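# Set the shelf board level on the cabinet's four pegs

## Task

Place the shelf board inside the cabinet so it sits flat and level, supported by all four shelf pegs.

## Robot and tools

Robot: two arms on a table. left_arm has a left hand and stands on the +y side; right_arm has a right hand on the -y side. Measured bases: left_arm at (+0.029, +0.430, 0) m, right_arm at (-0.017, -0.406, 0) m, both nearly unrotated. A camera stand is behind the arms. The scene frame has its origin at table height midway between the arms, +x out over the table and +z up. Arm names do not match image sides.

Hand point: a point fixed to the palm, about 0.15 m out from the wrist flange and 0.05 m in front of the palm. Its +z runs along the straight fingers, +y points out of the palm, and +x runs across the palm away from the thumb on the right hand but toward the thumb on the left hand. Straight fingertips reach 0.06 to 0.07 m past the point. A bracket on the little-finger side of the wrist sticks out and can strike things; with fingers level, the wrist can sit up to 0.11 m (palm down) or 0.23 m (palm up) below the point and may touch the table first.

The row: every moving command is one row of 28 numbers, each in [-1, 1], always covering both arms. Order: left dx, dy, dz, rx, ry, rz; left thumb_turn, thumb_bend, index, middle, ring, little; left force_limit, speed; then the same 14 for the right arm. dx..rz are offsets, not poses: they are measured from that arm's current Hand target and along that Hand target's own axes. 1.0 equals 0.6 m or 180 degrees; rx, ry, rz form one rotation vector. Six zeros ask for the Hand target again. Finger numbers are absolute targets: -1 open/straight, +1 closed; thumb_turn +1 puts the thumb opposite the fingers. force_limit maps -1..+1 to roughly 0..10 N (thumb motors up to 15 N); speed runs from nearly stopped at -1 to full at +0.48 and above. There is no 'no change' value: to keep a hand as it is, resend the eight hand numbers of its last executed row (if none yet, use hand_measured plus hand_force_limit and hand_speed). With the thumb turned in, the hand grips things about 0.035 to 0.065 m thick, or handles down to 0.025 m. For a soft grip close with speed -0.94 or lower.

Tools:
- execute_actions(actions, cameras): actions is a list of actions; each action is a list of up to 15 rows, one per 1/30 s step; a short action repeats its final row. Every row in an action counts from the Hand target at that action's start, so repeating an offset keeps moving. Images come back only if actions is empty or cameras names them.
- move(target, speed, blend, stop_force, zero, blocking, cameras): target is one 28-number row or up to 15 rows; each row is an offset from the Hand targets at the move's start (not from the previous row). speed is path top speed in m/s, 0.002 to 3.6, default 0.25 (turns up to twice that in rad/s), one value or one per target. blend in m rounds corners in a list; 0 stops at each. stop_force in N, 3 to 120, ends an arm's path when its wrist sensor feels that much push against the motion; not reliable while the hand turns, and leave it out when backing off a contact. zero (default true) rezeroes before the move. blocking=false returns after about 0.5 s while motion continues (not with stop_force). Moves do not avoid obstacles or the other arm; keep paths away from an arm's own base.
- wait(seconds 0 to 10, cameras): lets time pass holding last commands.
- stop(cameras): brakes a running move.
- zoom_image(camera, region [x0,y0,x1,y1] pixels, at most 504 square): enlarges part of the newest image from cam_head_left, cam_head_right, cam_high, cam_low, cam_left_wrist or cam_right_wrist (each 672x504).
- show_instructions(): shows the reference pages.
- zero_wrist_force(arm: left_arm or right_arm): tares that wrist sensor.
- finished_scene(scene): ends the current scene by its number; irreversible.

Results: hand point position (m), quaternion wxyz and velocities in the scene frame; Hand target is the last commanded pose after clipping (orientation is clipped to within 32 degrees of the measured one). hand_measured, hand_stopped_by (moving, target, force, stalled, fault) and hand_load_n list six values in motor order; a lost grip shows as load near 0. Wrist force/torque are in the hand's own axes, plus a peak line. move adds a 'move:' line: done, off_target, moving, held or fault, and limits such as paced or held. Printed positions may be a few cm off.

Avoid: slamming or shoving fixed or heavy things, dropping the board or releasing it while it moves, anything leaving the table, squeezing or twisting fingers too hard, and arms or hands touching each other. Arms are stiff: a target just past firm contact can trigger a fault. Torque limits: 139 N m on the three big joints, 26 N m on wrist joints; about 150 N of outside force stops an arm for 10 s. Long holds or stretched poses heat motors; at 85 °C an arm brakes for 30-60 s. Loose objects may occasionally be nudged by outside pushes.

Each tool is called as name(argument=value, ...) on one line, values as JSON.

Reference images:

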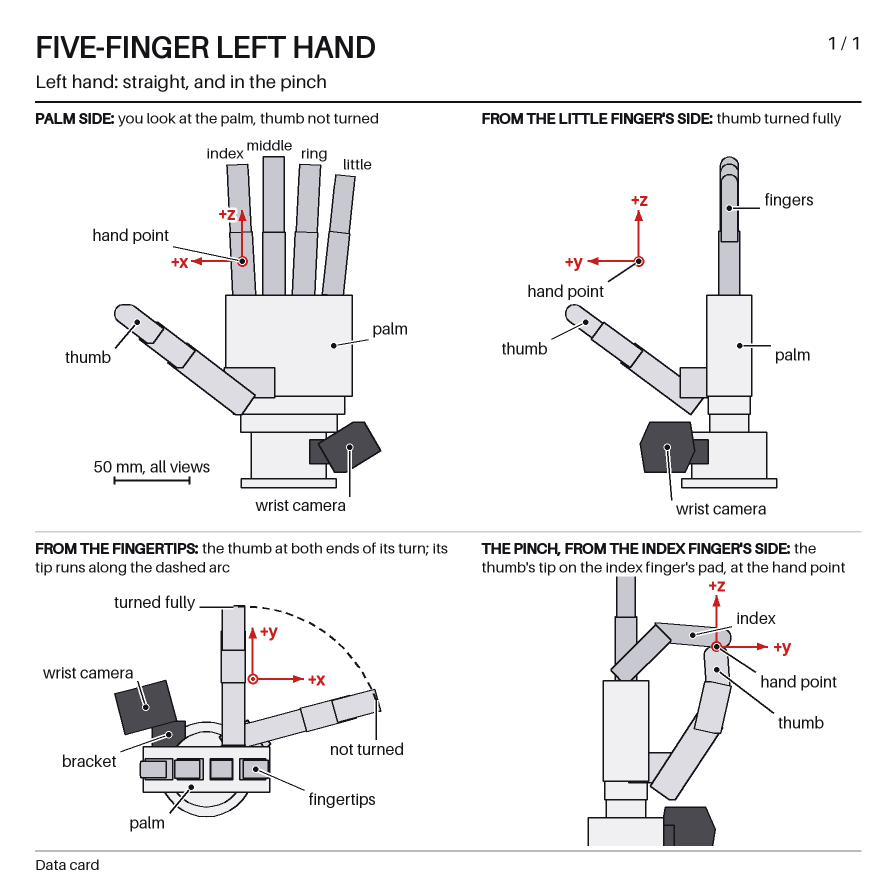

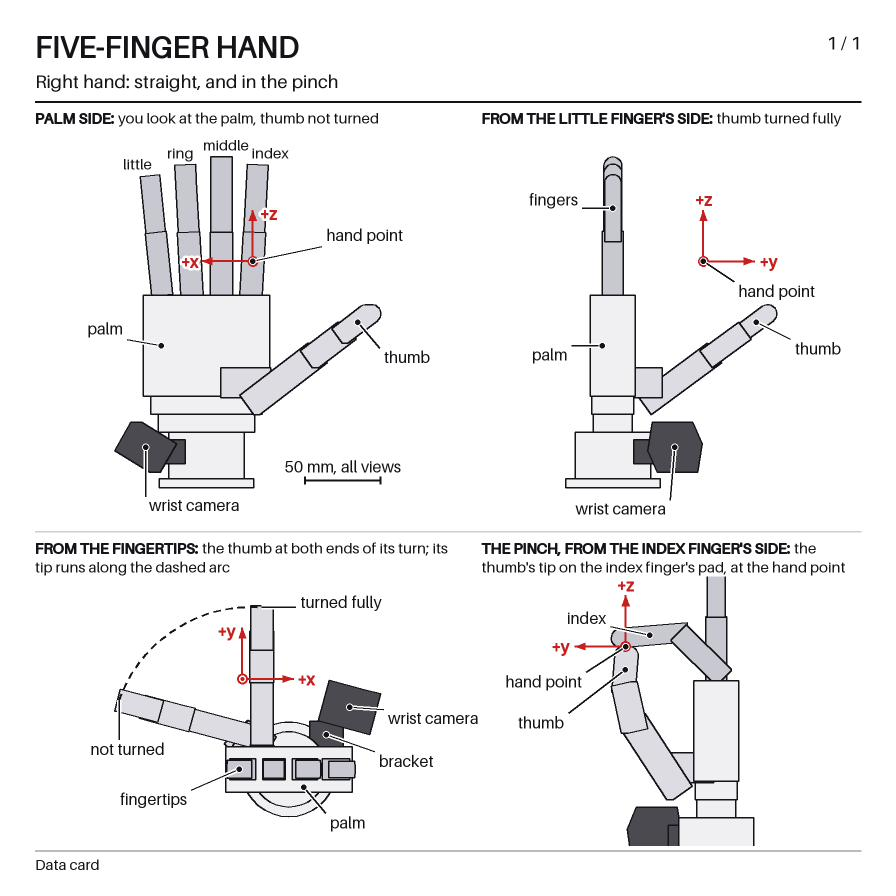

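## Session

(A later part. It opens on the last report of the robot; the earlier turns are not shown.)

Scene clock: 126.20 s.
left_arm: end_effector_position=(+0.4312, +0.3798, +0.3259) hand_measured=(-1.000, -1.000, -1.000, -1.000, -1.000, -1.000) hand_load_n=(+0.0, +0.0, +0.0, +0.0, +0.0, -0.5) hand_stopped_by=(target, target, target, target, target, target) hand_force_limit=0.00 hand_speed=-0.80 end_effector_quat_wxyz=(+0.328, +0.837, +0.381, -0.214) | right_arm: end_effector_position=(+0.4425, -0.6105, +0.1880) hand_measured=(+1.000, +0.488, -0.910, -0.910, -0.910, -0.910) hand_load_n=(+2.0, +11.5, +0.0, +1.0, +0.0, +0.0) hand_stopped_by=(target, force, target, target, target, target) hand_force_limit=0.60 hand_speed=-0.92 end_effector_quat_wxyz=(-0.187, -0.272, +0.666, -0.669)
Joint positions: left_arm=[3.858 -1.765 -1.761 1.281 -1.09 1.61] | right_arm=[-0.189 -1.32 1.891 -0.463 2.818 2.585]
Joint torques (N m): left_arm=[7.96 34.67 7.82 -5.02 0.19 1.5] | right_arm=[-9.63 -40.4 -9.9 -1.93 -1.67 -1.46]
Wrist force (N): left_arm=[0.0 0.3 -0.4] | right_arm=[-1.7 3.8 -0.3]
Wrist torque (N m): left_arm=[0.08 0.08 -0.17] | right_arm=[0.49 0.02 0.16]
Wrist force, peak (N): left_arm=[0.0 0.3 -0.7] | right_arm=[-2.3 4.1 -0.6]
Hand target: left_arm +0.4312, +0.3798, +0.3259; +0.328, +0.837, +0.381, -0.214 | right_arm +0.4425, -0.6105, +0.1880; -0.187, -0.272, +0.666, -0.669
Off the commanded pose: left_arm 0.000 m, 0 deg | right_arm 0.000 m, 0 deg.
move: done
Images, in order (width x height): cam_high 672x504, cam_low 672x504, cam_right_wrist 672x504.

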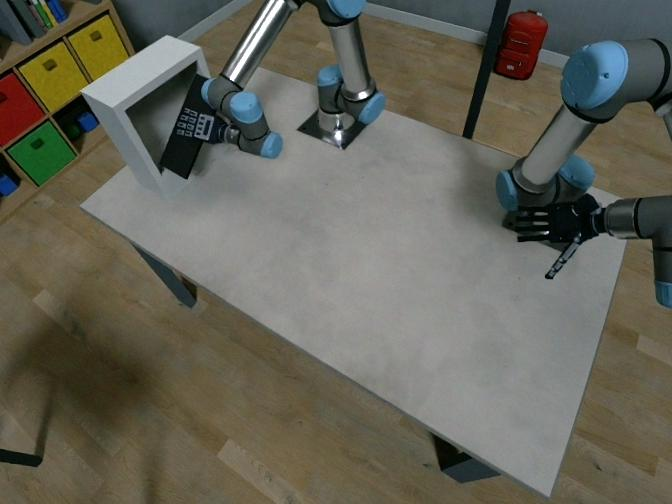

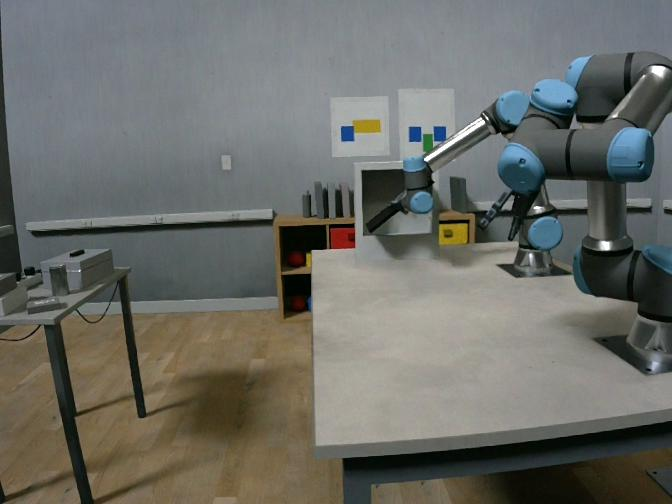

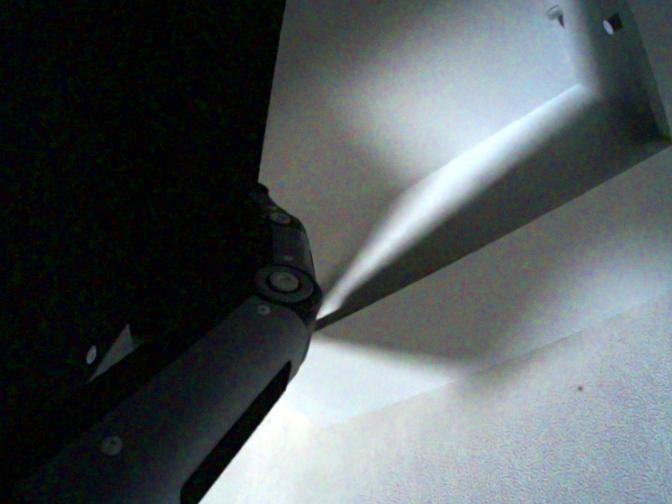

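move(target=[0,0,0,0,0,0,-1,-1,-1,-1,-1,-1,0,-0.8,0.00744,0,0.1331,0,0,0,1,0.85,-0.91,-0.91,-0.91,-0.91,0.6,-0.92], speed=0.04, stop_force=4, cameras=["cam_high", "cam_low", "cam_right_wrist"])

zoom_image(camera="cam_high", region=[110, 50, 230, 190])

zoom_image(camera="cam_low", region=[350, 155, 445, 245])

Scene clock: 129.60 s.
left_arm: end_effector_position=(+0.4312, +0.3798, +0.3259) hand_measured=(-1.000, -1.000, -1.000, -1.000, -1.000, -1.000) hand_load_n=(+0.0, +0.0, +0.0, +0.0, +0.0, +0.0) hand_stopped_by=(target, target, target, target, target, target) hand_force_limit=0.00 hand_speed=-0.80 end_effector_quat_wxyz=(+0.328, +0.837, +0.381, -0.214) | right_arm: end_effector_position=(+0.4482, -0.6903, +0.1880) hand_measured=(+1.000, +0.488, -0.910, -0.910, -0.910, -0.910) hand_load_n=(+1.5, +11.5, +0.0, +1.0, -0.5, +0.0) hand_stopped_by=(target, force, target, target, target, target) hand_force_limit=0.60 hand_speed=-0.92 end_effector_quat_wxyz=(-0.187, -0.272, +0.666, -0.669)
Joint positions: left_arm=[3.858 -1.765 -1.761 1.281 -1.09 1.61] | right_arm=[-0.364 -1.317 1.886 -0.497 2.644 2.545]
Joint torques (N m): left_arm=[7.55 34.29 7.66 -5.1 0.21 1.48] | right_arm=[-9.29 -22.72 -22.37 -2.38 -1.73 -1.47]
Wrist force (N): left_arm=[-0.1 0.3 -0.1] | right_arm=[-1.9 4.4 -0.3]
Wrist torque (N m): left_arm=[0.05 0.12 -0.18] | right_arm=[0.59 0.05 0.17]
Wrist force, peak (N): left_arm=[-0.2 -0.1 -0.7] | right_arm=[-1.9 4.4 -0.3]
Hand target: left_arm +0.4312, +0.3798, +0.3259; +0.328, +0.837, +0.381, -0.214 | right_arm +0.4482, -0.6903, +0.1880; -0.187, -0.272, +0.666, -0.669
Off the commanded pose: left_arm 0.000 m, 0 deg | right_arm 0.000 m, 0 deg.
move: done
Images, in order (width x height): cam_high 672x504, cam_low 672x504, cam_right_wrist 672x504.

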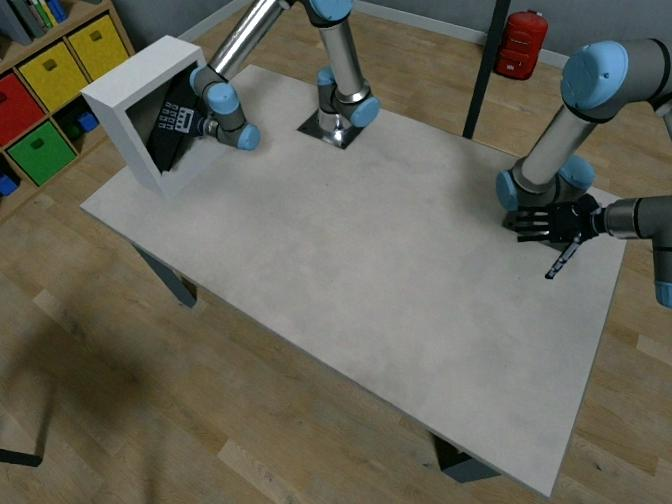

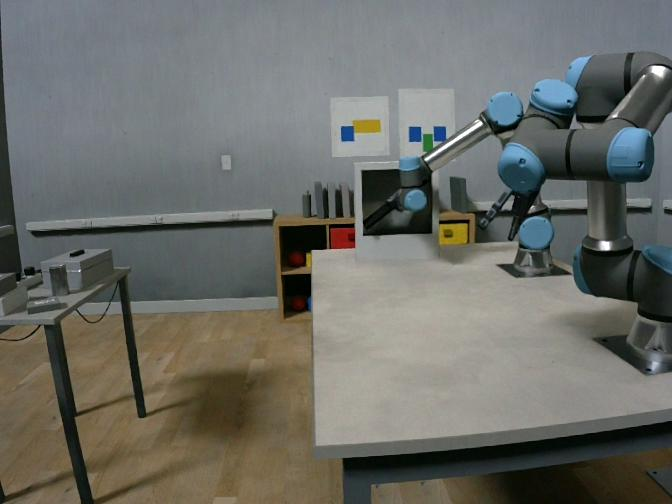

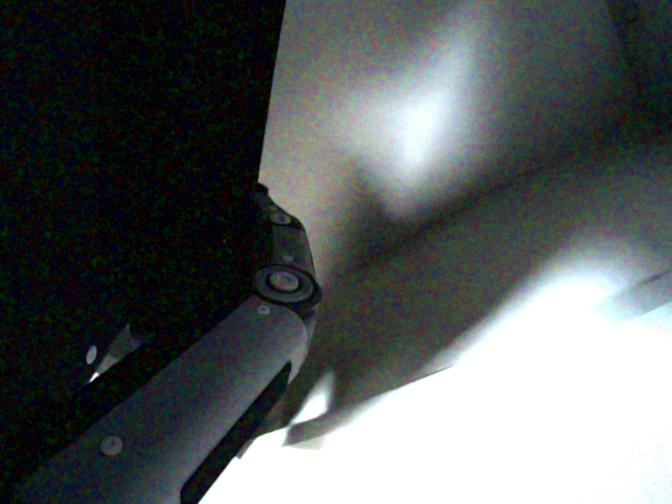

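Scaled by 3.600 from the camera's 672x504 image, which has a finer 960x720 frame.

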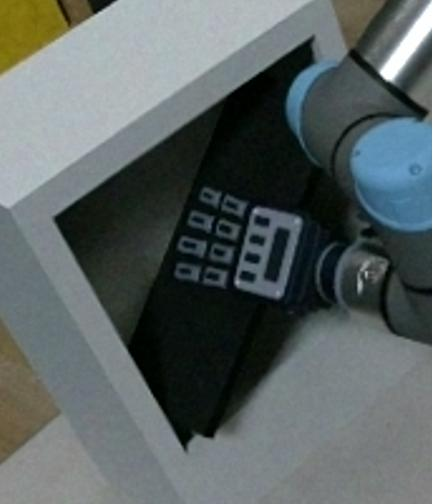

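Scaled by 5.305 from the camera's 672x504 image, which has a finer 960x720 frame.

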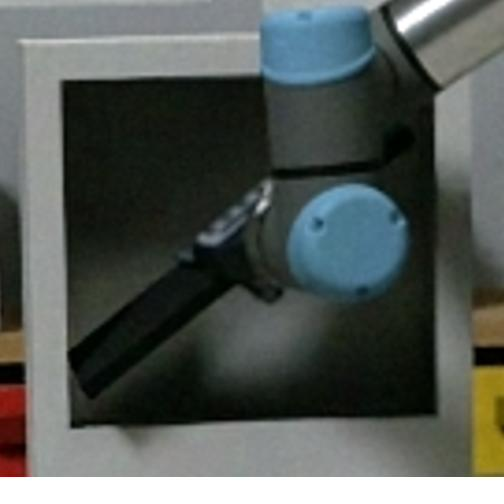

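move(target=[0,0,0,0,0,0,-1,-1,-1,-1,-1,-1,0,-0.8,0.00446,0,0.0799,0,0,0,1,0.85,-0.91,-0.91,-0.91,-0.91,0.6,-0.92], speed=0.02, stop_force=4, cameras=["cam_high", "cam_low", "cam_right_wrist"])

zoom_image(camera="cam_high", region=[110, 50, 230, 190])

zoom_image(camera="cam_low", region=[350, 155, 445, 245])

Scene clock: 133.23 s.
left_arm: end_effector_position=(+0.4312, +0.3798, +0.3259) hand_measured=(-1.000, -1.000, -1.000, -1.000, -1.000, -1.000) hand_load_n=(+0.0, +0.0, +0.0, +0.0, +0.0, +0.0) hand_stopped_by=(target, target, target, target, target, target) hand_force_limit=0.00 hand_speed=-0.80 end_effector_quat_wxyz=(+0.328, +0.837, +0.381, -0.214) | right_arm: end_effector_position=(+0.4516, -0.7382, +0.1880) hand_measured=(+1.000, +0.488, -0.910, -0.910, -0.910, -0.910) hand_load_n=(+2.0, +11.5, -0.5, +1.5, +0.0, +0.0) hand_stopped_by=(target, force, target, target, target, target) hand_force_limit=0.60 hand_speed=-0.92 end_effector_quat_wxyz=(-0.187, -0.272, +0.666, -0.669)
Joint positions: left_arm=[3.858 -1.765 -1.761 1.281 -1.09 1.61] | right_arm=[-0.461 -1.298 1.86 -0.502 2.547 2.533]
Joint torques (N m): left_arm=[7.79 33.92 7.22 -5.06 0.2 1.49] | right_arm=[-9.12 -24.05 -22.54 -1.03 -1.76 -1.39]
Wrist force (N): left_arm=[-0.3 0.1 -0.4] | right_arm=[-1.5 4.1 -0.3]
Wrist torque (N m): left_arm=[0.04 0.13 -0.18] | right_arm=[0.54 0.00 0.18]
Wrist force, peak (N): left_arm=[-0.2 0.5 -0.7] | right_arm=[-2.0 4.3 -0.7]
Hand target: left_arm +0.4312, +0.3798, +0.3259; +0.328, +0.837, +0.381, -0.214 | right_arm +0.4516, -0.7382, +0.1880; -0.187, -0.272, +0.666, -0.669
Off the commanded pose: left_arm 0.000 m, 0 deg | right_arm 0.000 m, 0 deg.
move: done
Images, in order (width x height): cam_high 672x504, cam_low 672x504, cam_right_wrist 672x504.

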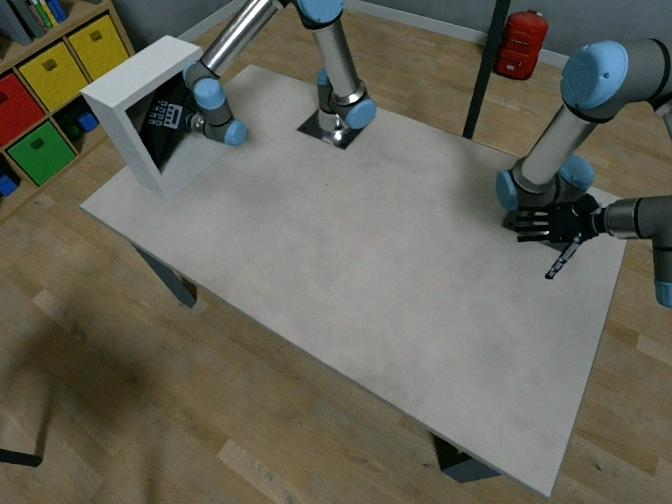

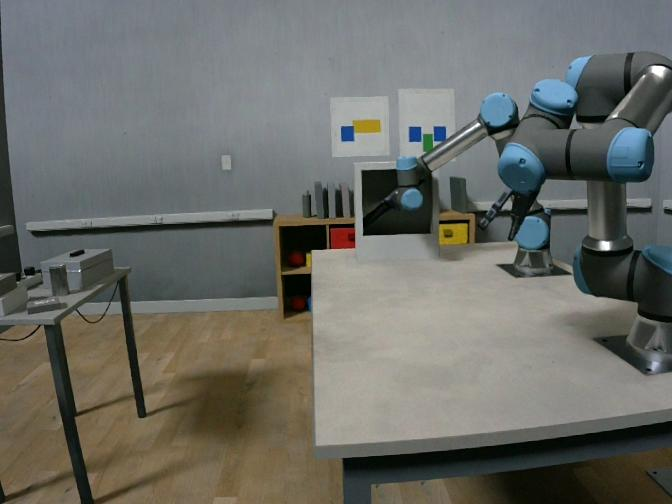

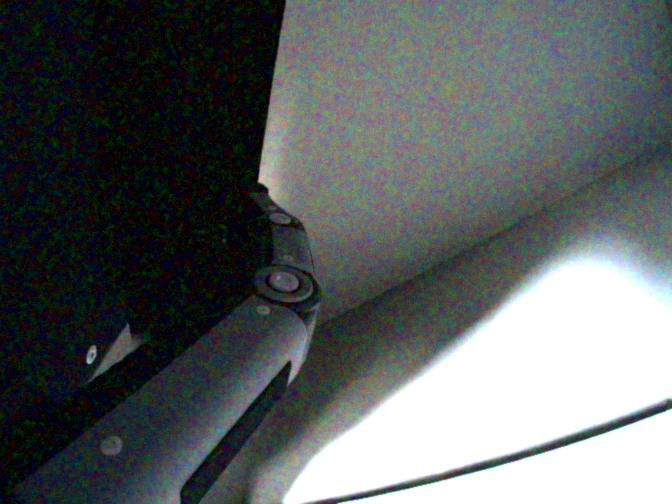

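Scaled by 3.600 from the camera's 672x504 image, which has a finer 960x720 frame.

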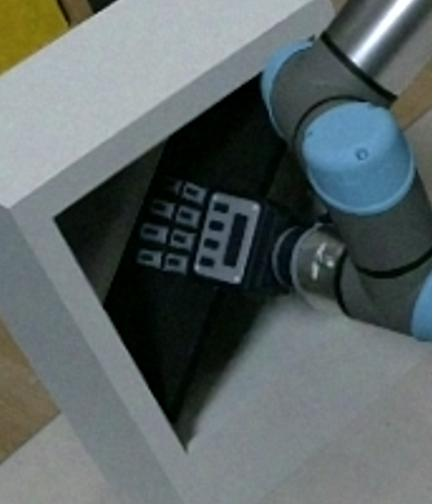

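Scaled by 5.305 from the camera's 672x504 image, which has a finer 960x720 frame.

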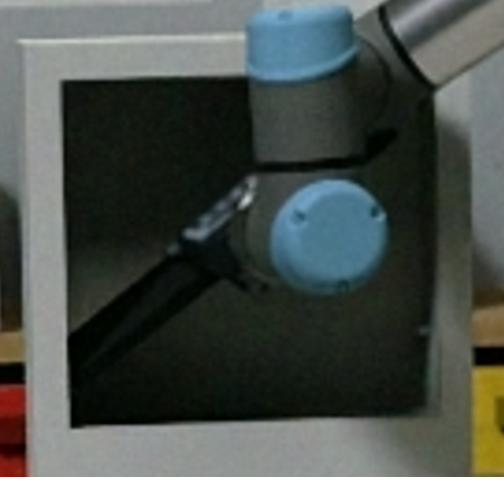

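move(target=[0,0,0,0,0,0,-1,-1,-1,-1,-1,-1,0,-0.8,0.0028,0,0.0499,0,0,0,1,0.85,-0.91,-0.91,-0.91,-0.91,0.6,-0.92], speed=0.01, stop_force=3, cameras=["cam_high", "cam_low", "cam_right_wrist"])

zoom_image(camera="cam_high", region=[110, 50, 230, 190])

zoom_image(camera="cam_low", region=[350, 155, 445, 245])

Scene clock: 137.47 s.
left_arm: end_effector_position=(+0.4312, +0.3798, +0.3259) hand_measured=(-1.000, -1.000, -1.000, -1.000, -1.000, -1.000) hand_load_n=(+0.0, +0.0, +0.0, +0.0, +0.0, +0.0) hand_stopped_by=(target, target, target, target, target, target) hand_force_limit=0.00 hand_speed=-0.80 end_effector_quat_wxyz=(+0.328, +0.837, +0.381, -0.214) | right_arm: end_effector_position=(+0.4536, -0.7659, +0.1880) hand_measured=(+1.000, +0.488, -0.910, -0.910, -0.910, -0.910) hand_load_n=(+2.0, +11.0, +0.0, +2.5, +0.0, +0.0) hand_stopped_by=(target, force, target, target, target, target) hand_force_limit=0.60 hand_speed=-0.92 end_effector_quat_wxyz=(-0.187, -0.272, +0.666, -0.669)
Joint positions: left_arm=[3.858 -1.765 -1.761 1.281 -1.09 1.61] | right_arm=[-0.513 -1.282 1.839 -0.5 2.495 2.528]
Joint torques (N m): left_arm=[7.32 34.3 7.75 -5.01 0.35 1.45] | right_arm=[7.64 -43.16 -10.75 -2.5 2.21 0.8]
Wrist force (N): left_arm=[0.3 -0.1 -0.3] | right_arm=[-1.6 3.9 -0.3]
Wrist torque (N m): left_arm=[0.00 0.04 -0.14] | right_arm=[0.51 0.00 0.17]
Wrist force, peak (N): left_arm=[-0.1 0.4 -0.7] | right_arm=[-1.5 3.6 -8.5]
Hand target: left_arm +0.4312, +0.3798, +0.3259; +0.328, +0.837, +0.381, -0.214 | right_arm +0.4536, -0.7659, +0.1880; -0.187, -0.272, +0.666, -0.669 (not the last commanded pose)
Off the commanded pose: left_arm 0.000 m, 0 deg | right_arm 0.002 m, 0 deg.
move: contact (right_arm)
Images, in order (width x height): cam_high 672x504, cam_low 672x504, cam_right_wrist 672x504.

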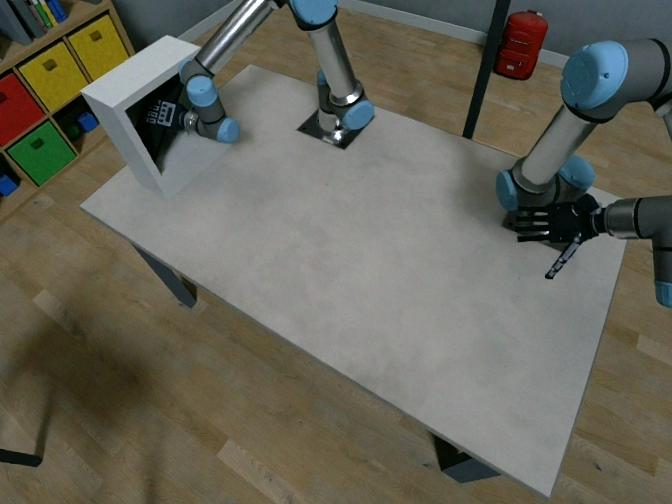

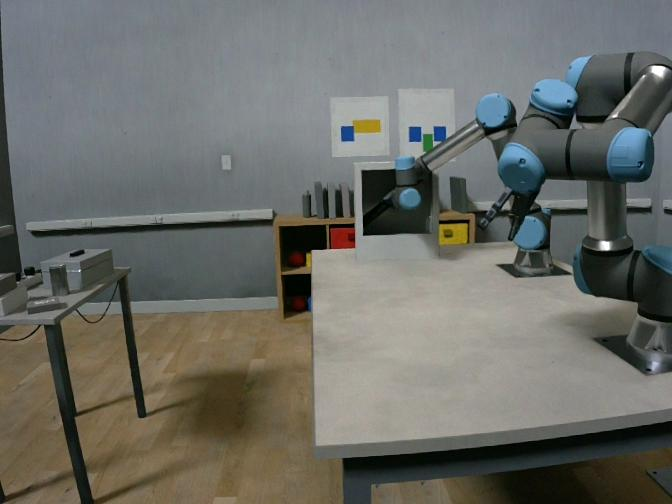

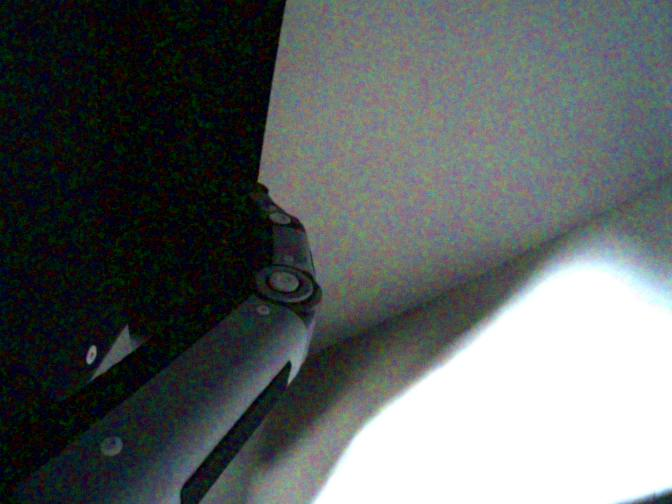

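Scaled by 3.600 from the camera's 672x504 image, which has a finer 960x720 frame.

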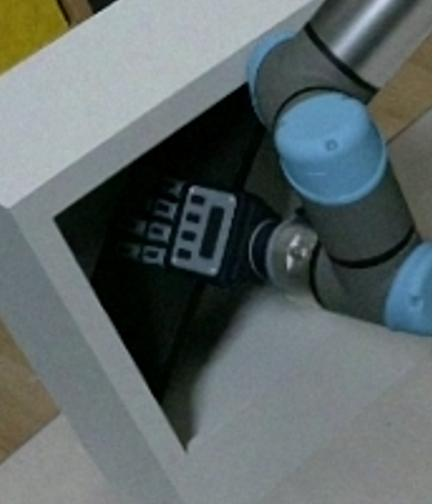

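Scaled by 5.305 from the camera's 672x504 image, which has a finer 960x720 frame.

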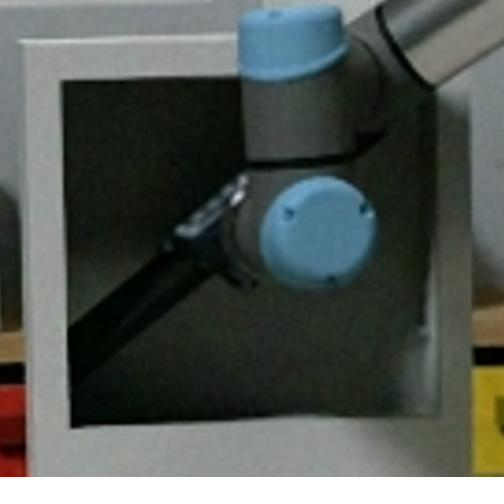

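move(target=[[0,0,0,0,0,0,-1,-1,-1,-1,-1,-1,0,-0.8,-0.0018,0,-0.0344,0,0,0,1,0.85,-0.91,-0.91,-0.91,-0.91,0.6,-0.92],[0,0,0,0,0,0,-1,-1,-1,-1,-1,-1,0,-0.8,-0.0067,-0.0262,-0.0342,0.00384,-0.0002,0.07214,1,0.85,-0.91,-0.91,-0.91,-0.91,0.6,-0.92]], speed=0.06, stop_force=8, cameras=["cam_high", "cam_low", "cam_right_wrist"])

zoom_image(camera="cam_high", region=[110, 50, 230, 190])

zoom_image(camera="cam_low", region=[350, 155, 445, 245])

Scene clock: 141.80 s.
left_arm: end_effector_position=(+0.4312, +0.3798, +0.3259) hand_measured=(-1.000, -1.000, -1.000, -1.000, -1.000, -1.000) hand_load_n=(+0.0, +0.0, +0.0, +0.0, +0.0, +0.0) hand_stopped_by=(target, target, target, target, target, target) hand_force_limit=0.00 hand_speed=-0.80 end_effector_quat_wxyz=(+0.328, +0.837, +0.381, -0.214) | right_arm: end_effector_position=(+0.4574, -0.7449, +0.1929) hand_measured=(+1.000, +0.486, -0.910, -0.910, -0.910, -0.910) hand_load_n=(+0.0, +20.5, +0.0, +0.5, +0.0, +0.0) hand_stopped_by=(target, force, target, target, target, target) hand_force_limit=0.60 hand_speed=-0.92 end_effector_quat_wxyz=(-0.152, -0.238, +0.677, -0.680)
Joint positions: left_arm=[3.858 -1.765 -1.761 1.281 -1.09 1.61] | right_arm=[-0.477 -1.307 1.858 -0.5 2.528 2.627]
Joint torques (N m): left_arm=[7.24 33.89 7.85 -5 0.26 1.51] | right_arm=[12.29 -22.68 -25.59 -1.68 -0.73 -0.43]
Wrist force (N): left_arm=[-0.1 0.3 -0.2] | right_arm=[9.2 10.5 -1.7]
Wrist torque (N m): left_arm=[0.05 0.10 -0.17] | right_arm=[0.71 0.02 0.05]
Wrist force, peak (N): left_arm=[-0.1 0.0 -0.8] | right_arm=[9.4 10.5 -2.1]
Hand target: left_arm +0.4312, +0.3798, +0.3259; +0.328, +0.837, +0.381, -0.214 | right_arm +0.4575, -0.7449, +0.1929; -0.152, -0.238, +0.677, -0.680 (not the last commanded pose)
Off the commanded pose: left_arm 0.000 m, 0 deg | right_arm 0.009 m, 7 deg.
move: contact (right_arm); path passed 1 of 2 targets
Images, in order (width x height): cam_high 672x504, cam_low 672x504, cam_right_wrist 672x504.

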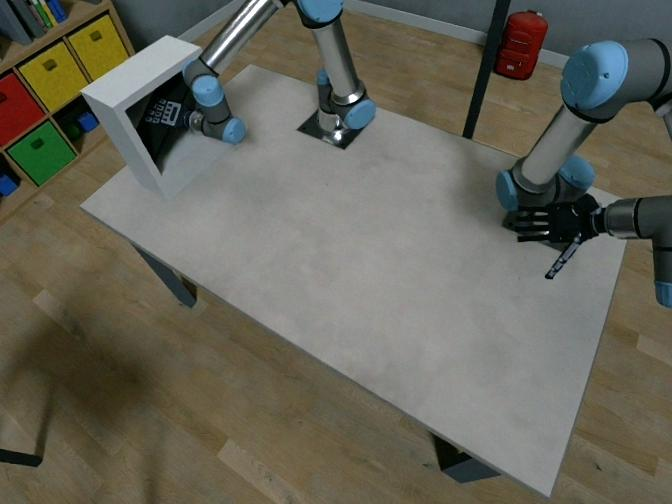

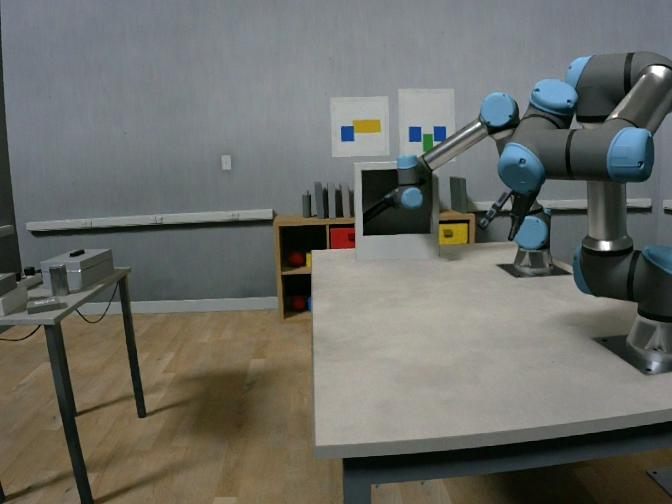

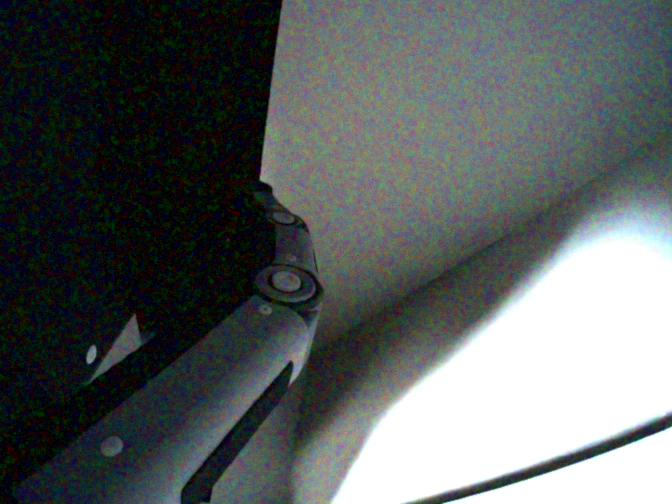

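Scaled by 3.600 from the camera's 672x504 image, which has a finer 960x720 frame.

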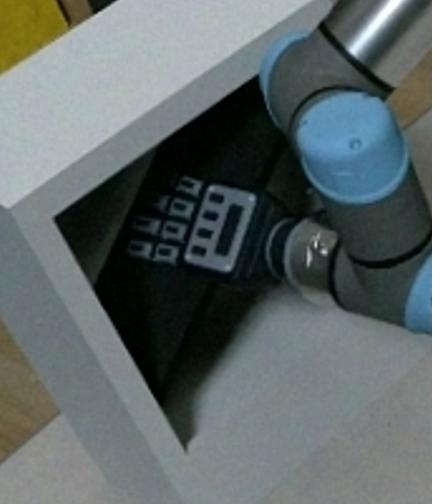

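Scaled by 5.305 from the camera's 672x504 image, which has a finer 960x720 frame.

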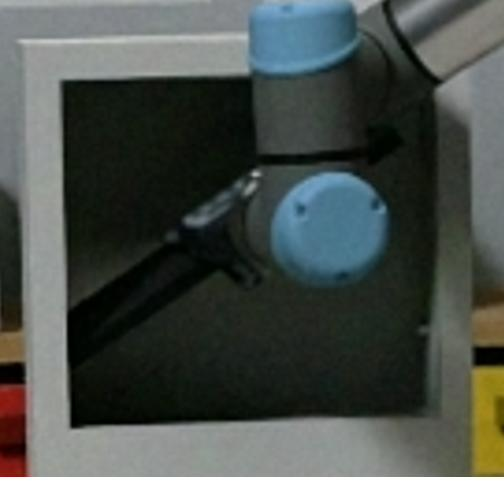

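move(target=[[0,0,0,0,0,0,-1,-1,-1,-1,-1,-1,0,-0.8,0.0033,0.0115,0,-0.0019,0,-0.0353,1,0.85,-0.91,-0.91,-0.91,-0.91,0.6,-0.92]], speed=0.06)

Scene clock: 143.87 s.
left_arm: end_effector_position=(+0.4312, +0.3798, +0.3259) hand_measured=(-1.000, -1.000, -1.000, -1.000, -1.000, -1.000) hand_load_n=(+0.0, +0.0, +0.0, +0.0, +0.0, +0.0) hand_stopped_by=(target, target, target, target, target, target) hand_force_limit=0.00 hand_speed=-0.80 end_effector_quat_wxyz=(+0.328, +0.837, +0.381, -0.214) | right_arm: end_effector_position=(+0.4522, -0.7454, +0.1881) hand_measured=(+1.000, +0.486, -0.910, -0.910, -0.910, -0.910) hand_load_n=(+2.0, +10.5, +0.0, +1.0, +0.0, +0.0) hand_stopped_by=(target, force, target, target, target, target) hand_force_limit=0.60 hand_speed=-0.92 end_effector_quat_wxyz=(-0.190, -0.274, +0.665, -0.668)
Joint positions: left_arm=[3.858 -1.765 -1.761 1.281 -1.09 1.61] | right_arm=[-0.474 -1.292 1.853 -0.5 2.534 2.524]
Joint torques (N m): left_arm=[7.18 33.82 7.62 -5.02 0.45 1.36] | right_arm=[8.36 -23.64 -22.4 -2.55 2.23 -1.39]
Wrist force (N): left_arm=[-0.2 0.2 -0.5] | right_arm=[-2.0 4.0 -0.3]
Wrist torque (N m): left_arm=[0.06 0.11 -0.17] | right_arm=[0.52 0.07 0.15]
Wrist force, peak (N): left_arm=[-0.4 0.1 -0.8] | right_arm=[9.2 11.0 -2.1]
Hand target: left_arm +0.4312, +0.3798, +0.3259; +0.328, +0.837, +0.381, -0.214 | right_arm +0.4521, -0.7454, +0.1881; -0.190, -0.275, +0.665, -0.668
Off the commanded pose: left_arm 0.000 m, 0 deg | right_arm 0.000 m, 0 deg.
move: done

move(target=[[0,0,0,0,0,0,-1,-1,-1,-1,-1,-1,0,-0.8,0.0016,0,0.0300,0,0,0,1,0.85,-0.91,-0.91,-0.91,-0.91,0.6,-0.92],[0,0,0,0,0,0,-1,-1,-1,-1,-1,-1,0,-0.8,-0.0032,-0.0260,0.0301,0.00384,-0.0002,0.07214,1,0.85,-0.91,-0.91,-0.91,-0.91,0.6,-0.92]], speed=0.05, stop_force=6, cameras=["cam_high", "cam_low"])

zoom_image(camera="cam_high", region=[110, 50, 230, 190])

zoom_image(camera="cam_low", region=[350, 155, 445, 245])

Scene clock: 147.83 s.
left_arm: end_effector_position=(+0.4312, +0.3798, +0.3259) hand_measured=(-1.000, -1.000, -1.000, -1.000, -1.000, -1.000) hand_load_n=(+0.0, +0.0, +0.0, +0.0, +0.0, +0.0) hand_stopped_by=(target, target, target, target, target, target) hand_force_limit=0.00 hand_speed=-0.80 end_effector_quat_wxyz=(+0.328, +0.837, +0.381, -0.214) | right_arm: end_effector_position=(+0.4565, -0.7631, +0.1906) hand_measured=(+1.000, +0.486, -0.910, -0.910, -0.910, -0.910) hand_load_n=(+2.5, +21.0, -0.5, +0.0, +0.0, +0.0) hand_stopped_by=(target, force, target, target, target, target) hand_force_limit=0.60 hand_speed=-0.92 end_effector_quat_wxyz=(-0.170, -0.256, +0.671, -0.674)
Joint positions: left_arm=[3.858 -1.765 -1.761 1.281 -1.09 1.61] | right_arm=[-0.509 -1.289 1.84 -0.498 2.497 2.573]
Joint torques (N m): left_arm=[6.75 33.61 8.47 -5.01 0.36 1.42] | right_arm=[9.58 -24 -25.46 -4.01 -0.25 -0.72]
Wrist force (N): left_arm=[-0.3 0.2 -0.3] | right_arm=[5.3 9.6 -4.8]
Wrist torque (N m): left_arm=[0.06 0.13 -0.18] | right_arm=[0.50 0.04 0.00]
Wrist force, peak (N): left_arm=[-0.1 0.3 -0.7] | right_arm=[6.0 9.8 -5.7]
Hand target: left_arm +0.4312, +0.3798, +0.3259; +0.328, +0.837, +0.381, -0.214 | right_arm +0.4565, -0.7631, +0.1906; -0.170, -0.256, +0.671, -0.674 (not the last commanded pose)
Off the commanded pose: left_arm 0.000 m, 0 deg | right_arm 0.012 m, 10 deg.
move: contact (right_arm); path passed 1 of 2 targets
Images, in order (width x height): cam_high 672x504, cam_low 672x504.

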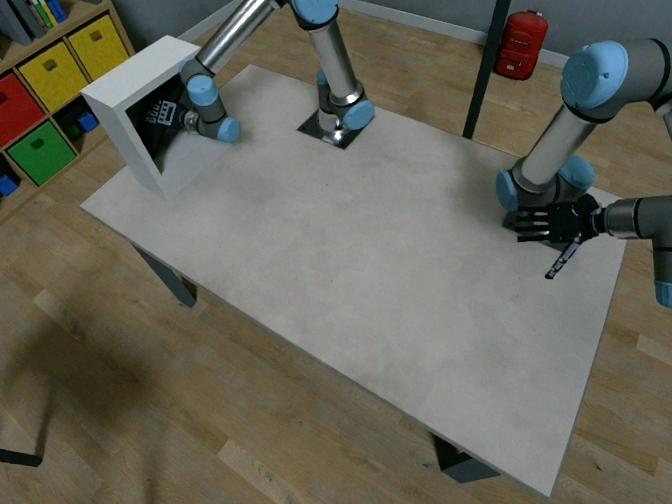

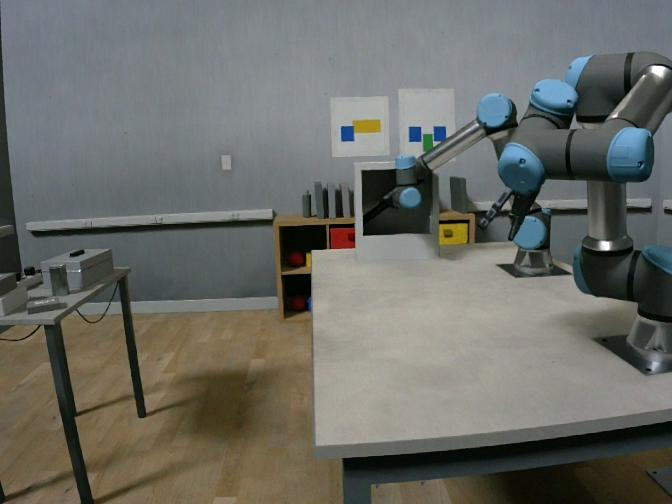

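Scaled by 3.600 from the camera's 672x504 image, which has a finer 960x720 frame.

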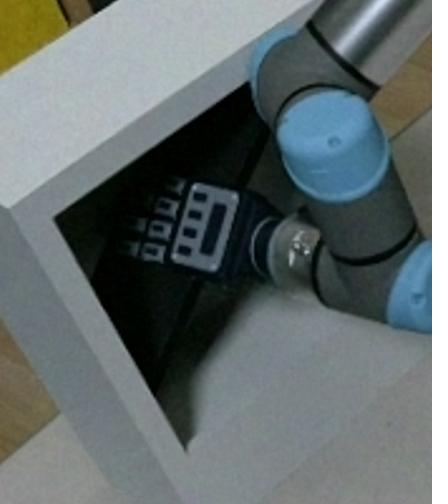

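Scaled by 5.305 from the camera's 672x504 image, which has a finer 960x720 frame.

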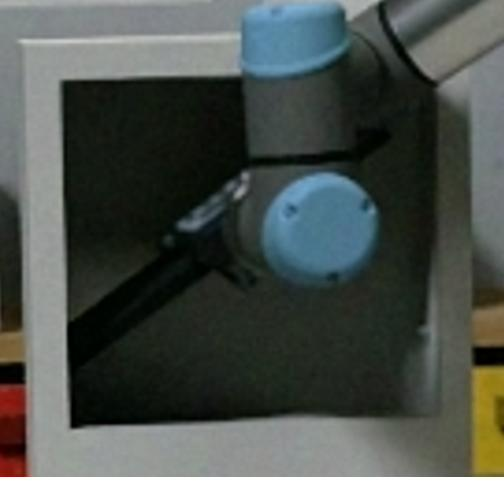

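move(target=[[0,0,0,0,0,0,-1,-1,-1,-1,-1,-1,0,-0.8,0.008,0.0056,-0.0007,-0.0009,0,-0.01664,1,0.85,-0.91,-0.91,-0.91,-0.91,0.6,-0.92],[0,0,0,0,0,0,-1,-1,-1,-1,-1,-1,0,-0.8,0.0276,-0.0223,-0.0017,-0.0009,0,-0.01664,1,0.85,-0.91,-0.91,-0.91,-0.91,0.6,-0.92]], speed=0.03, cameras=["cam_high", "cam_low"])

zoom_image(camera="cam_high", region=[110, 50, 230, 190])

zoom_image(camera="cam_low", region=[350, 155, 445, 245])

Scene clock: 153.43 s.
left_arm: end_effector_position=(+0.4312, +0.3798, +0.3259) hand_measured=(-1.000, -1.000, -1.000, -1.000, -1.000, -1.000) hand_load_n=(+0.0, +0.0, +0.0, +0.0, +0.0, +0.0) hand_stopped_by=(target, target, target, target, target, target) hand_force_limit=0.00 hand_speed=-0.80 end_effector_quat_wxyz=(+0.328, +0.837, +0.381, -0.214) | right_arm: end_effector_position=(+0.4506, -0.7634, +0.2110) hand_measured=(+1.000, +0.486, -0.910, -0.910, -0.910, -0.910) hand_load_n=(+2.0, +10.5, -0.5, +0.5, +0.0, +0.0) hand_stopped_by=(target, force, target, target, target, target) hand_force_limit=0.60 hand_speed=-0.92 end_effector_quat_wxyz=(-0.188, -0.273, +0.665, -0.669)
Joint positions: left_arm=[3.858 -1.765 -1.761 1.281 -1.09 1.61] | right_arm=[-0.512 -1.317 1.818 -0.444 2.496 2.524]
Joint torques (N m): left_arm=[6.49 33.22 7.77 -5.03 0.49 1.38] | right_arm=[-9.89 -42.43 -22.97 0.03 -1.76 1.15]
Wrist force (N): left_arm=[-0.1 0.0 -0.1] | right_arm=[-1.6 4.2 -0.2]
Wrist torque (N m): left_arm=[0.01 0.11 -0.17] | right_arm=[0.56 -0.01 0.18]
Wrist force, peak (N): left_arm=[0.1 0.2 -1.0] | right_arm=[5.5 10.0 -4.9]
Hand target: left_arm +0.4312, +0.3798, +0.3259; +0.328, +0.837, +0.381, -0.214 | right_arm +0.4506, -0.7634, +0.2111; -0.188, -0.273, +0.665, -0.669
Off the commanded pose: left_arm 0.000 m, 0 deg | right_arm 0.000 m, 0 deg.
move: done
Images, in order (width x height): cam_high 672x504, cam_low 672x504.

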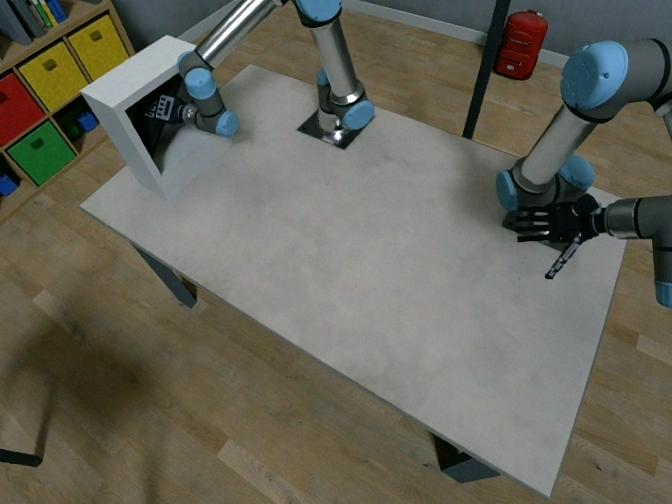

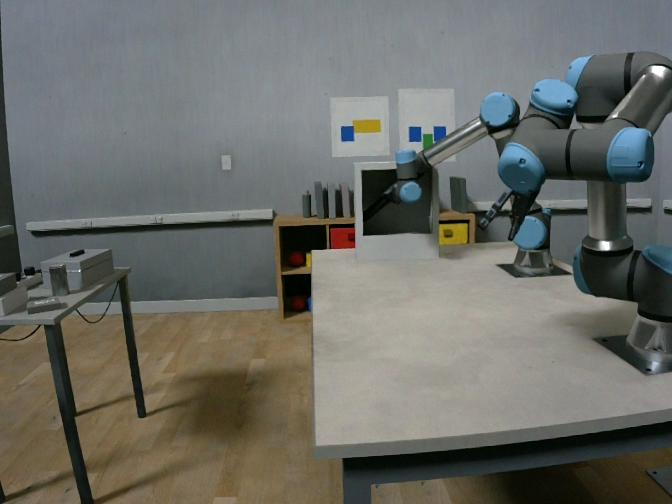

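Scaled by 3.600 from the camera's 672x504 image, which has a finer 960x720 frame.

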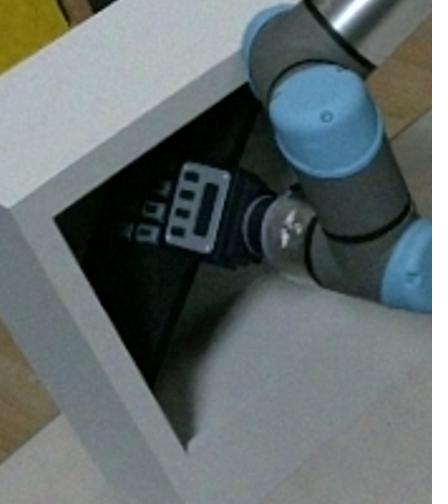

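Scaled by 5.305 from the camera's 672x504 image, which has a finer 960x720 frame.

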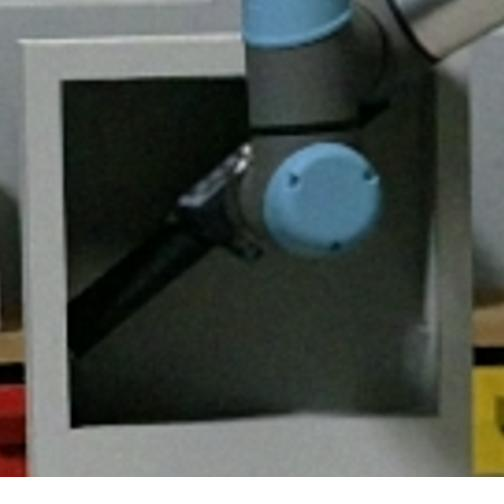

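move(target=[[0,0,0,0,0,0,-1,-1,-1,-1,-1,-1,0,-0.8,0.0026,-0.0158,0,0.00147,-0.0001,0.02775,1,0.85,-0.91,-0.91,-0.91,-0.91,0.6,-0.92],[0,0,0,0,0,0,-1,-1,-1,-1,-1,-1,0,-0.8,-0.0038,-0.0272,0,0.00384,-0.0002,0.07214,1,0.85,-0.91,-0.91,-0.91,-0.91,0.6,-0.92]], speed=0.04, stop_force=4, cameras=["cam_high", "cam_low"])

zoom_image(camera="cam_low", region=[350, 155, 445, 245])

Scene clock: 157.07 s.
left_arm: end_effector_position=(+0.4312, +0.3798, +0.3259) hand_measured=(-1.000, -1.000, -1.000, -1.000, -1.000, -1.000) hand_load_n=(+0.0, +0.0, +0.0, +0.0, +0.0, +0.0) hand_stopped_by=(target, target, target, target, target, target) hand_force_limit=0.00 hand_speed=-0.80 end_effector_quat_wxyz=(+0.328, +0.837, +0.381, -0.214) | right_arm: end_effector_position=(+0.4589, -0.7628, +0.2211) hand_measured=(+1.000, +0.486, -0.910, -0.910, -0.910, -0.910) hand_load_n=(+1.0, +14.5, +0.0, +0.0, +0.0, +0.0) hand_stopped_by=(target, force, target, target, target, target) hand_force_limit=0.60 hand_speed=-0.92 end_effector_quat_wxyz=(-0.133, -0.220, +0.682, -0.684)
Joint positions: left_arm=[3.858 -1.765 -1.761 1.281 -1.09 1.61] | right_arm=[-0.516 -1.338 1.818 -0.434 2.487 2.674]
Joint torques (N m): left_arm=[6.78 33.24 7.53 -5 0.47 1.39] | right_arm=[9.12 -23.03 -24.5 -0.62 0.88 -1.14]
Wrist force (N): left_arm=[0.4 0.2 -0.1] | right_arm=[2.2 6.4 -1.7]
Wrist torque (N m): left_arm=[0.03 0.03 -0.14] | right_arm=[0.51 0.12 0.23]
Wrist force, peak (N): left_arm=[0.3 0.5 -0.5] | right_arm=[1.1 7.3 -1.1]
Hand target: left_arm +0.4312, +0.3798, +0.3259; +0.328, +0.837, +0.381, -0.214 | right_arm +0.4589, -0.7628, +0.2211; -0.133, -0.220, +0.682, -0.684 (not the last commanded pose)
Off the commanded pose: left_arm 0.000 m, 0 deg | right_arm 0.004 m, 4 deg.
move: contact (right_arm); path passed 1 of 2 targets
Images, in order (width x height): cam_high 672x504, cam_low 672x504.

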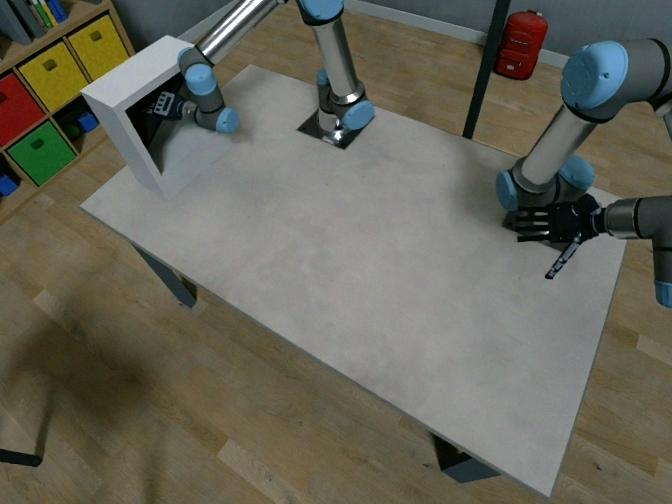

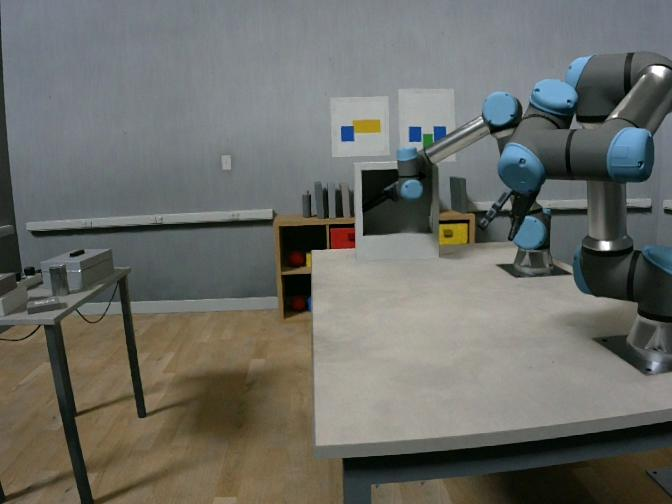

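Scaled by 5.305 from the camera's 672x504 image, which has a finer 960x720 frame.

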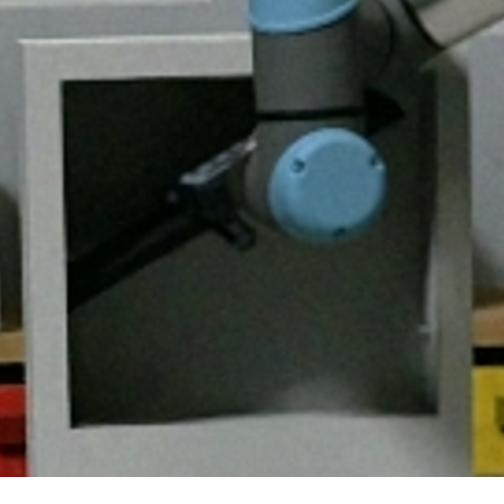

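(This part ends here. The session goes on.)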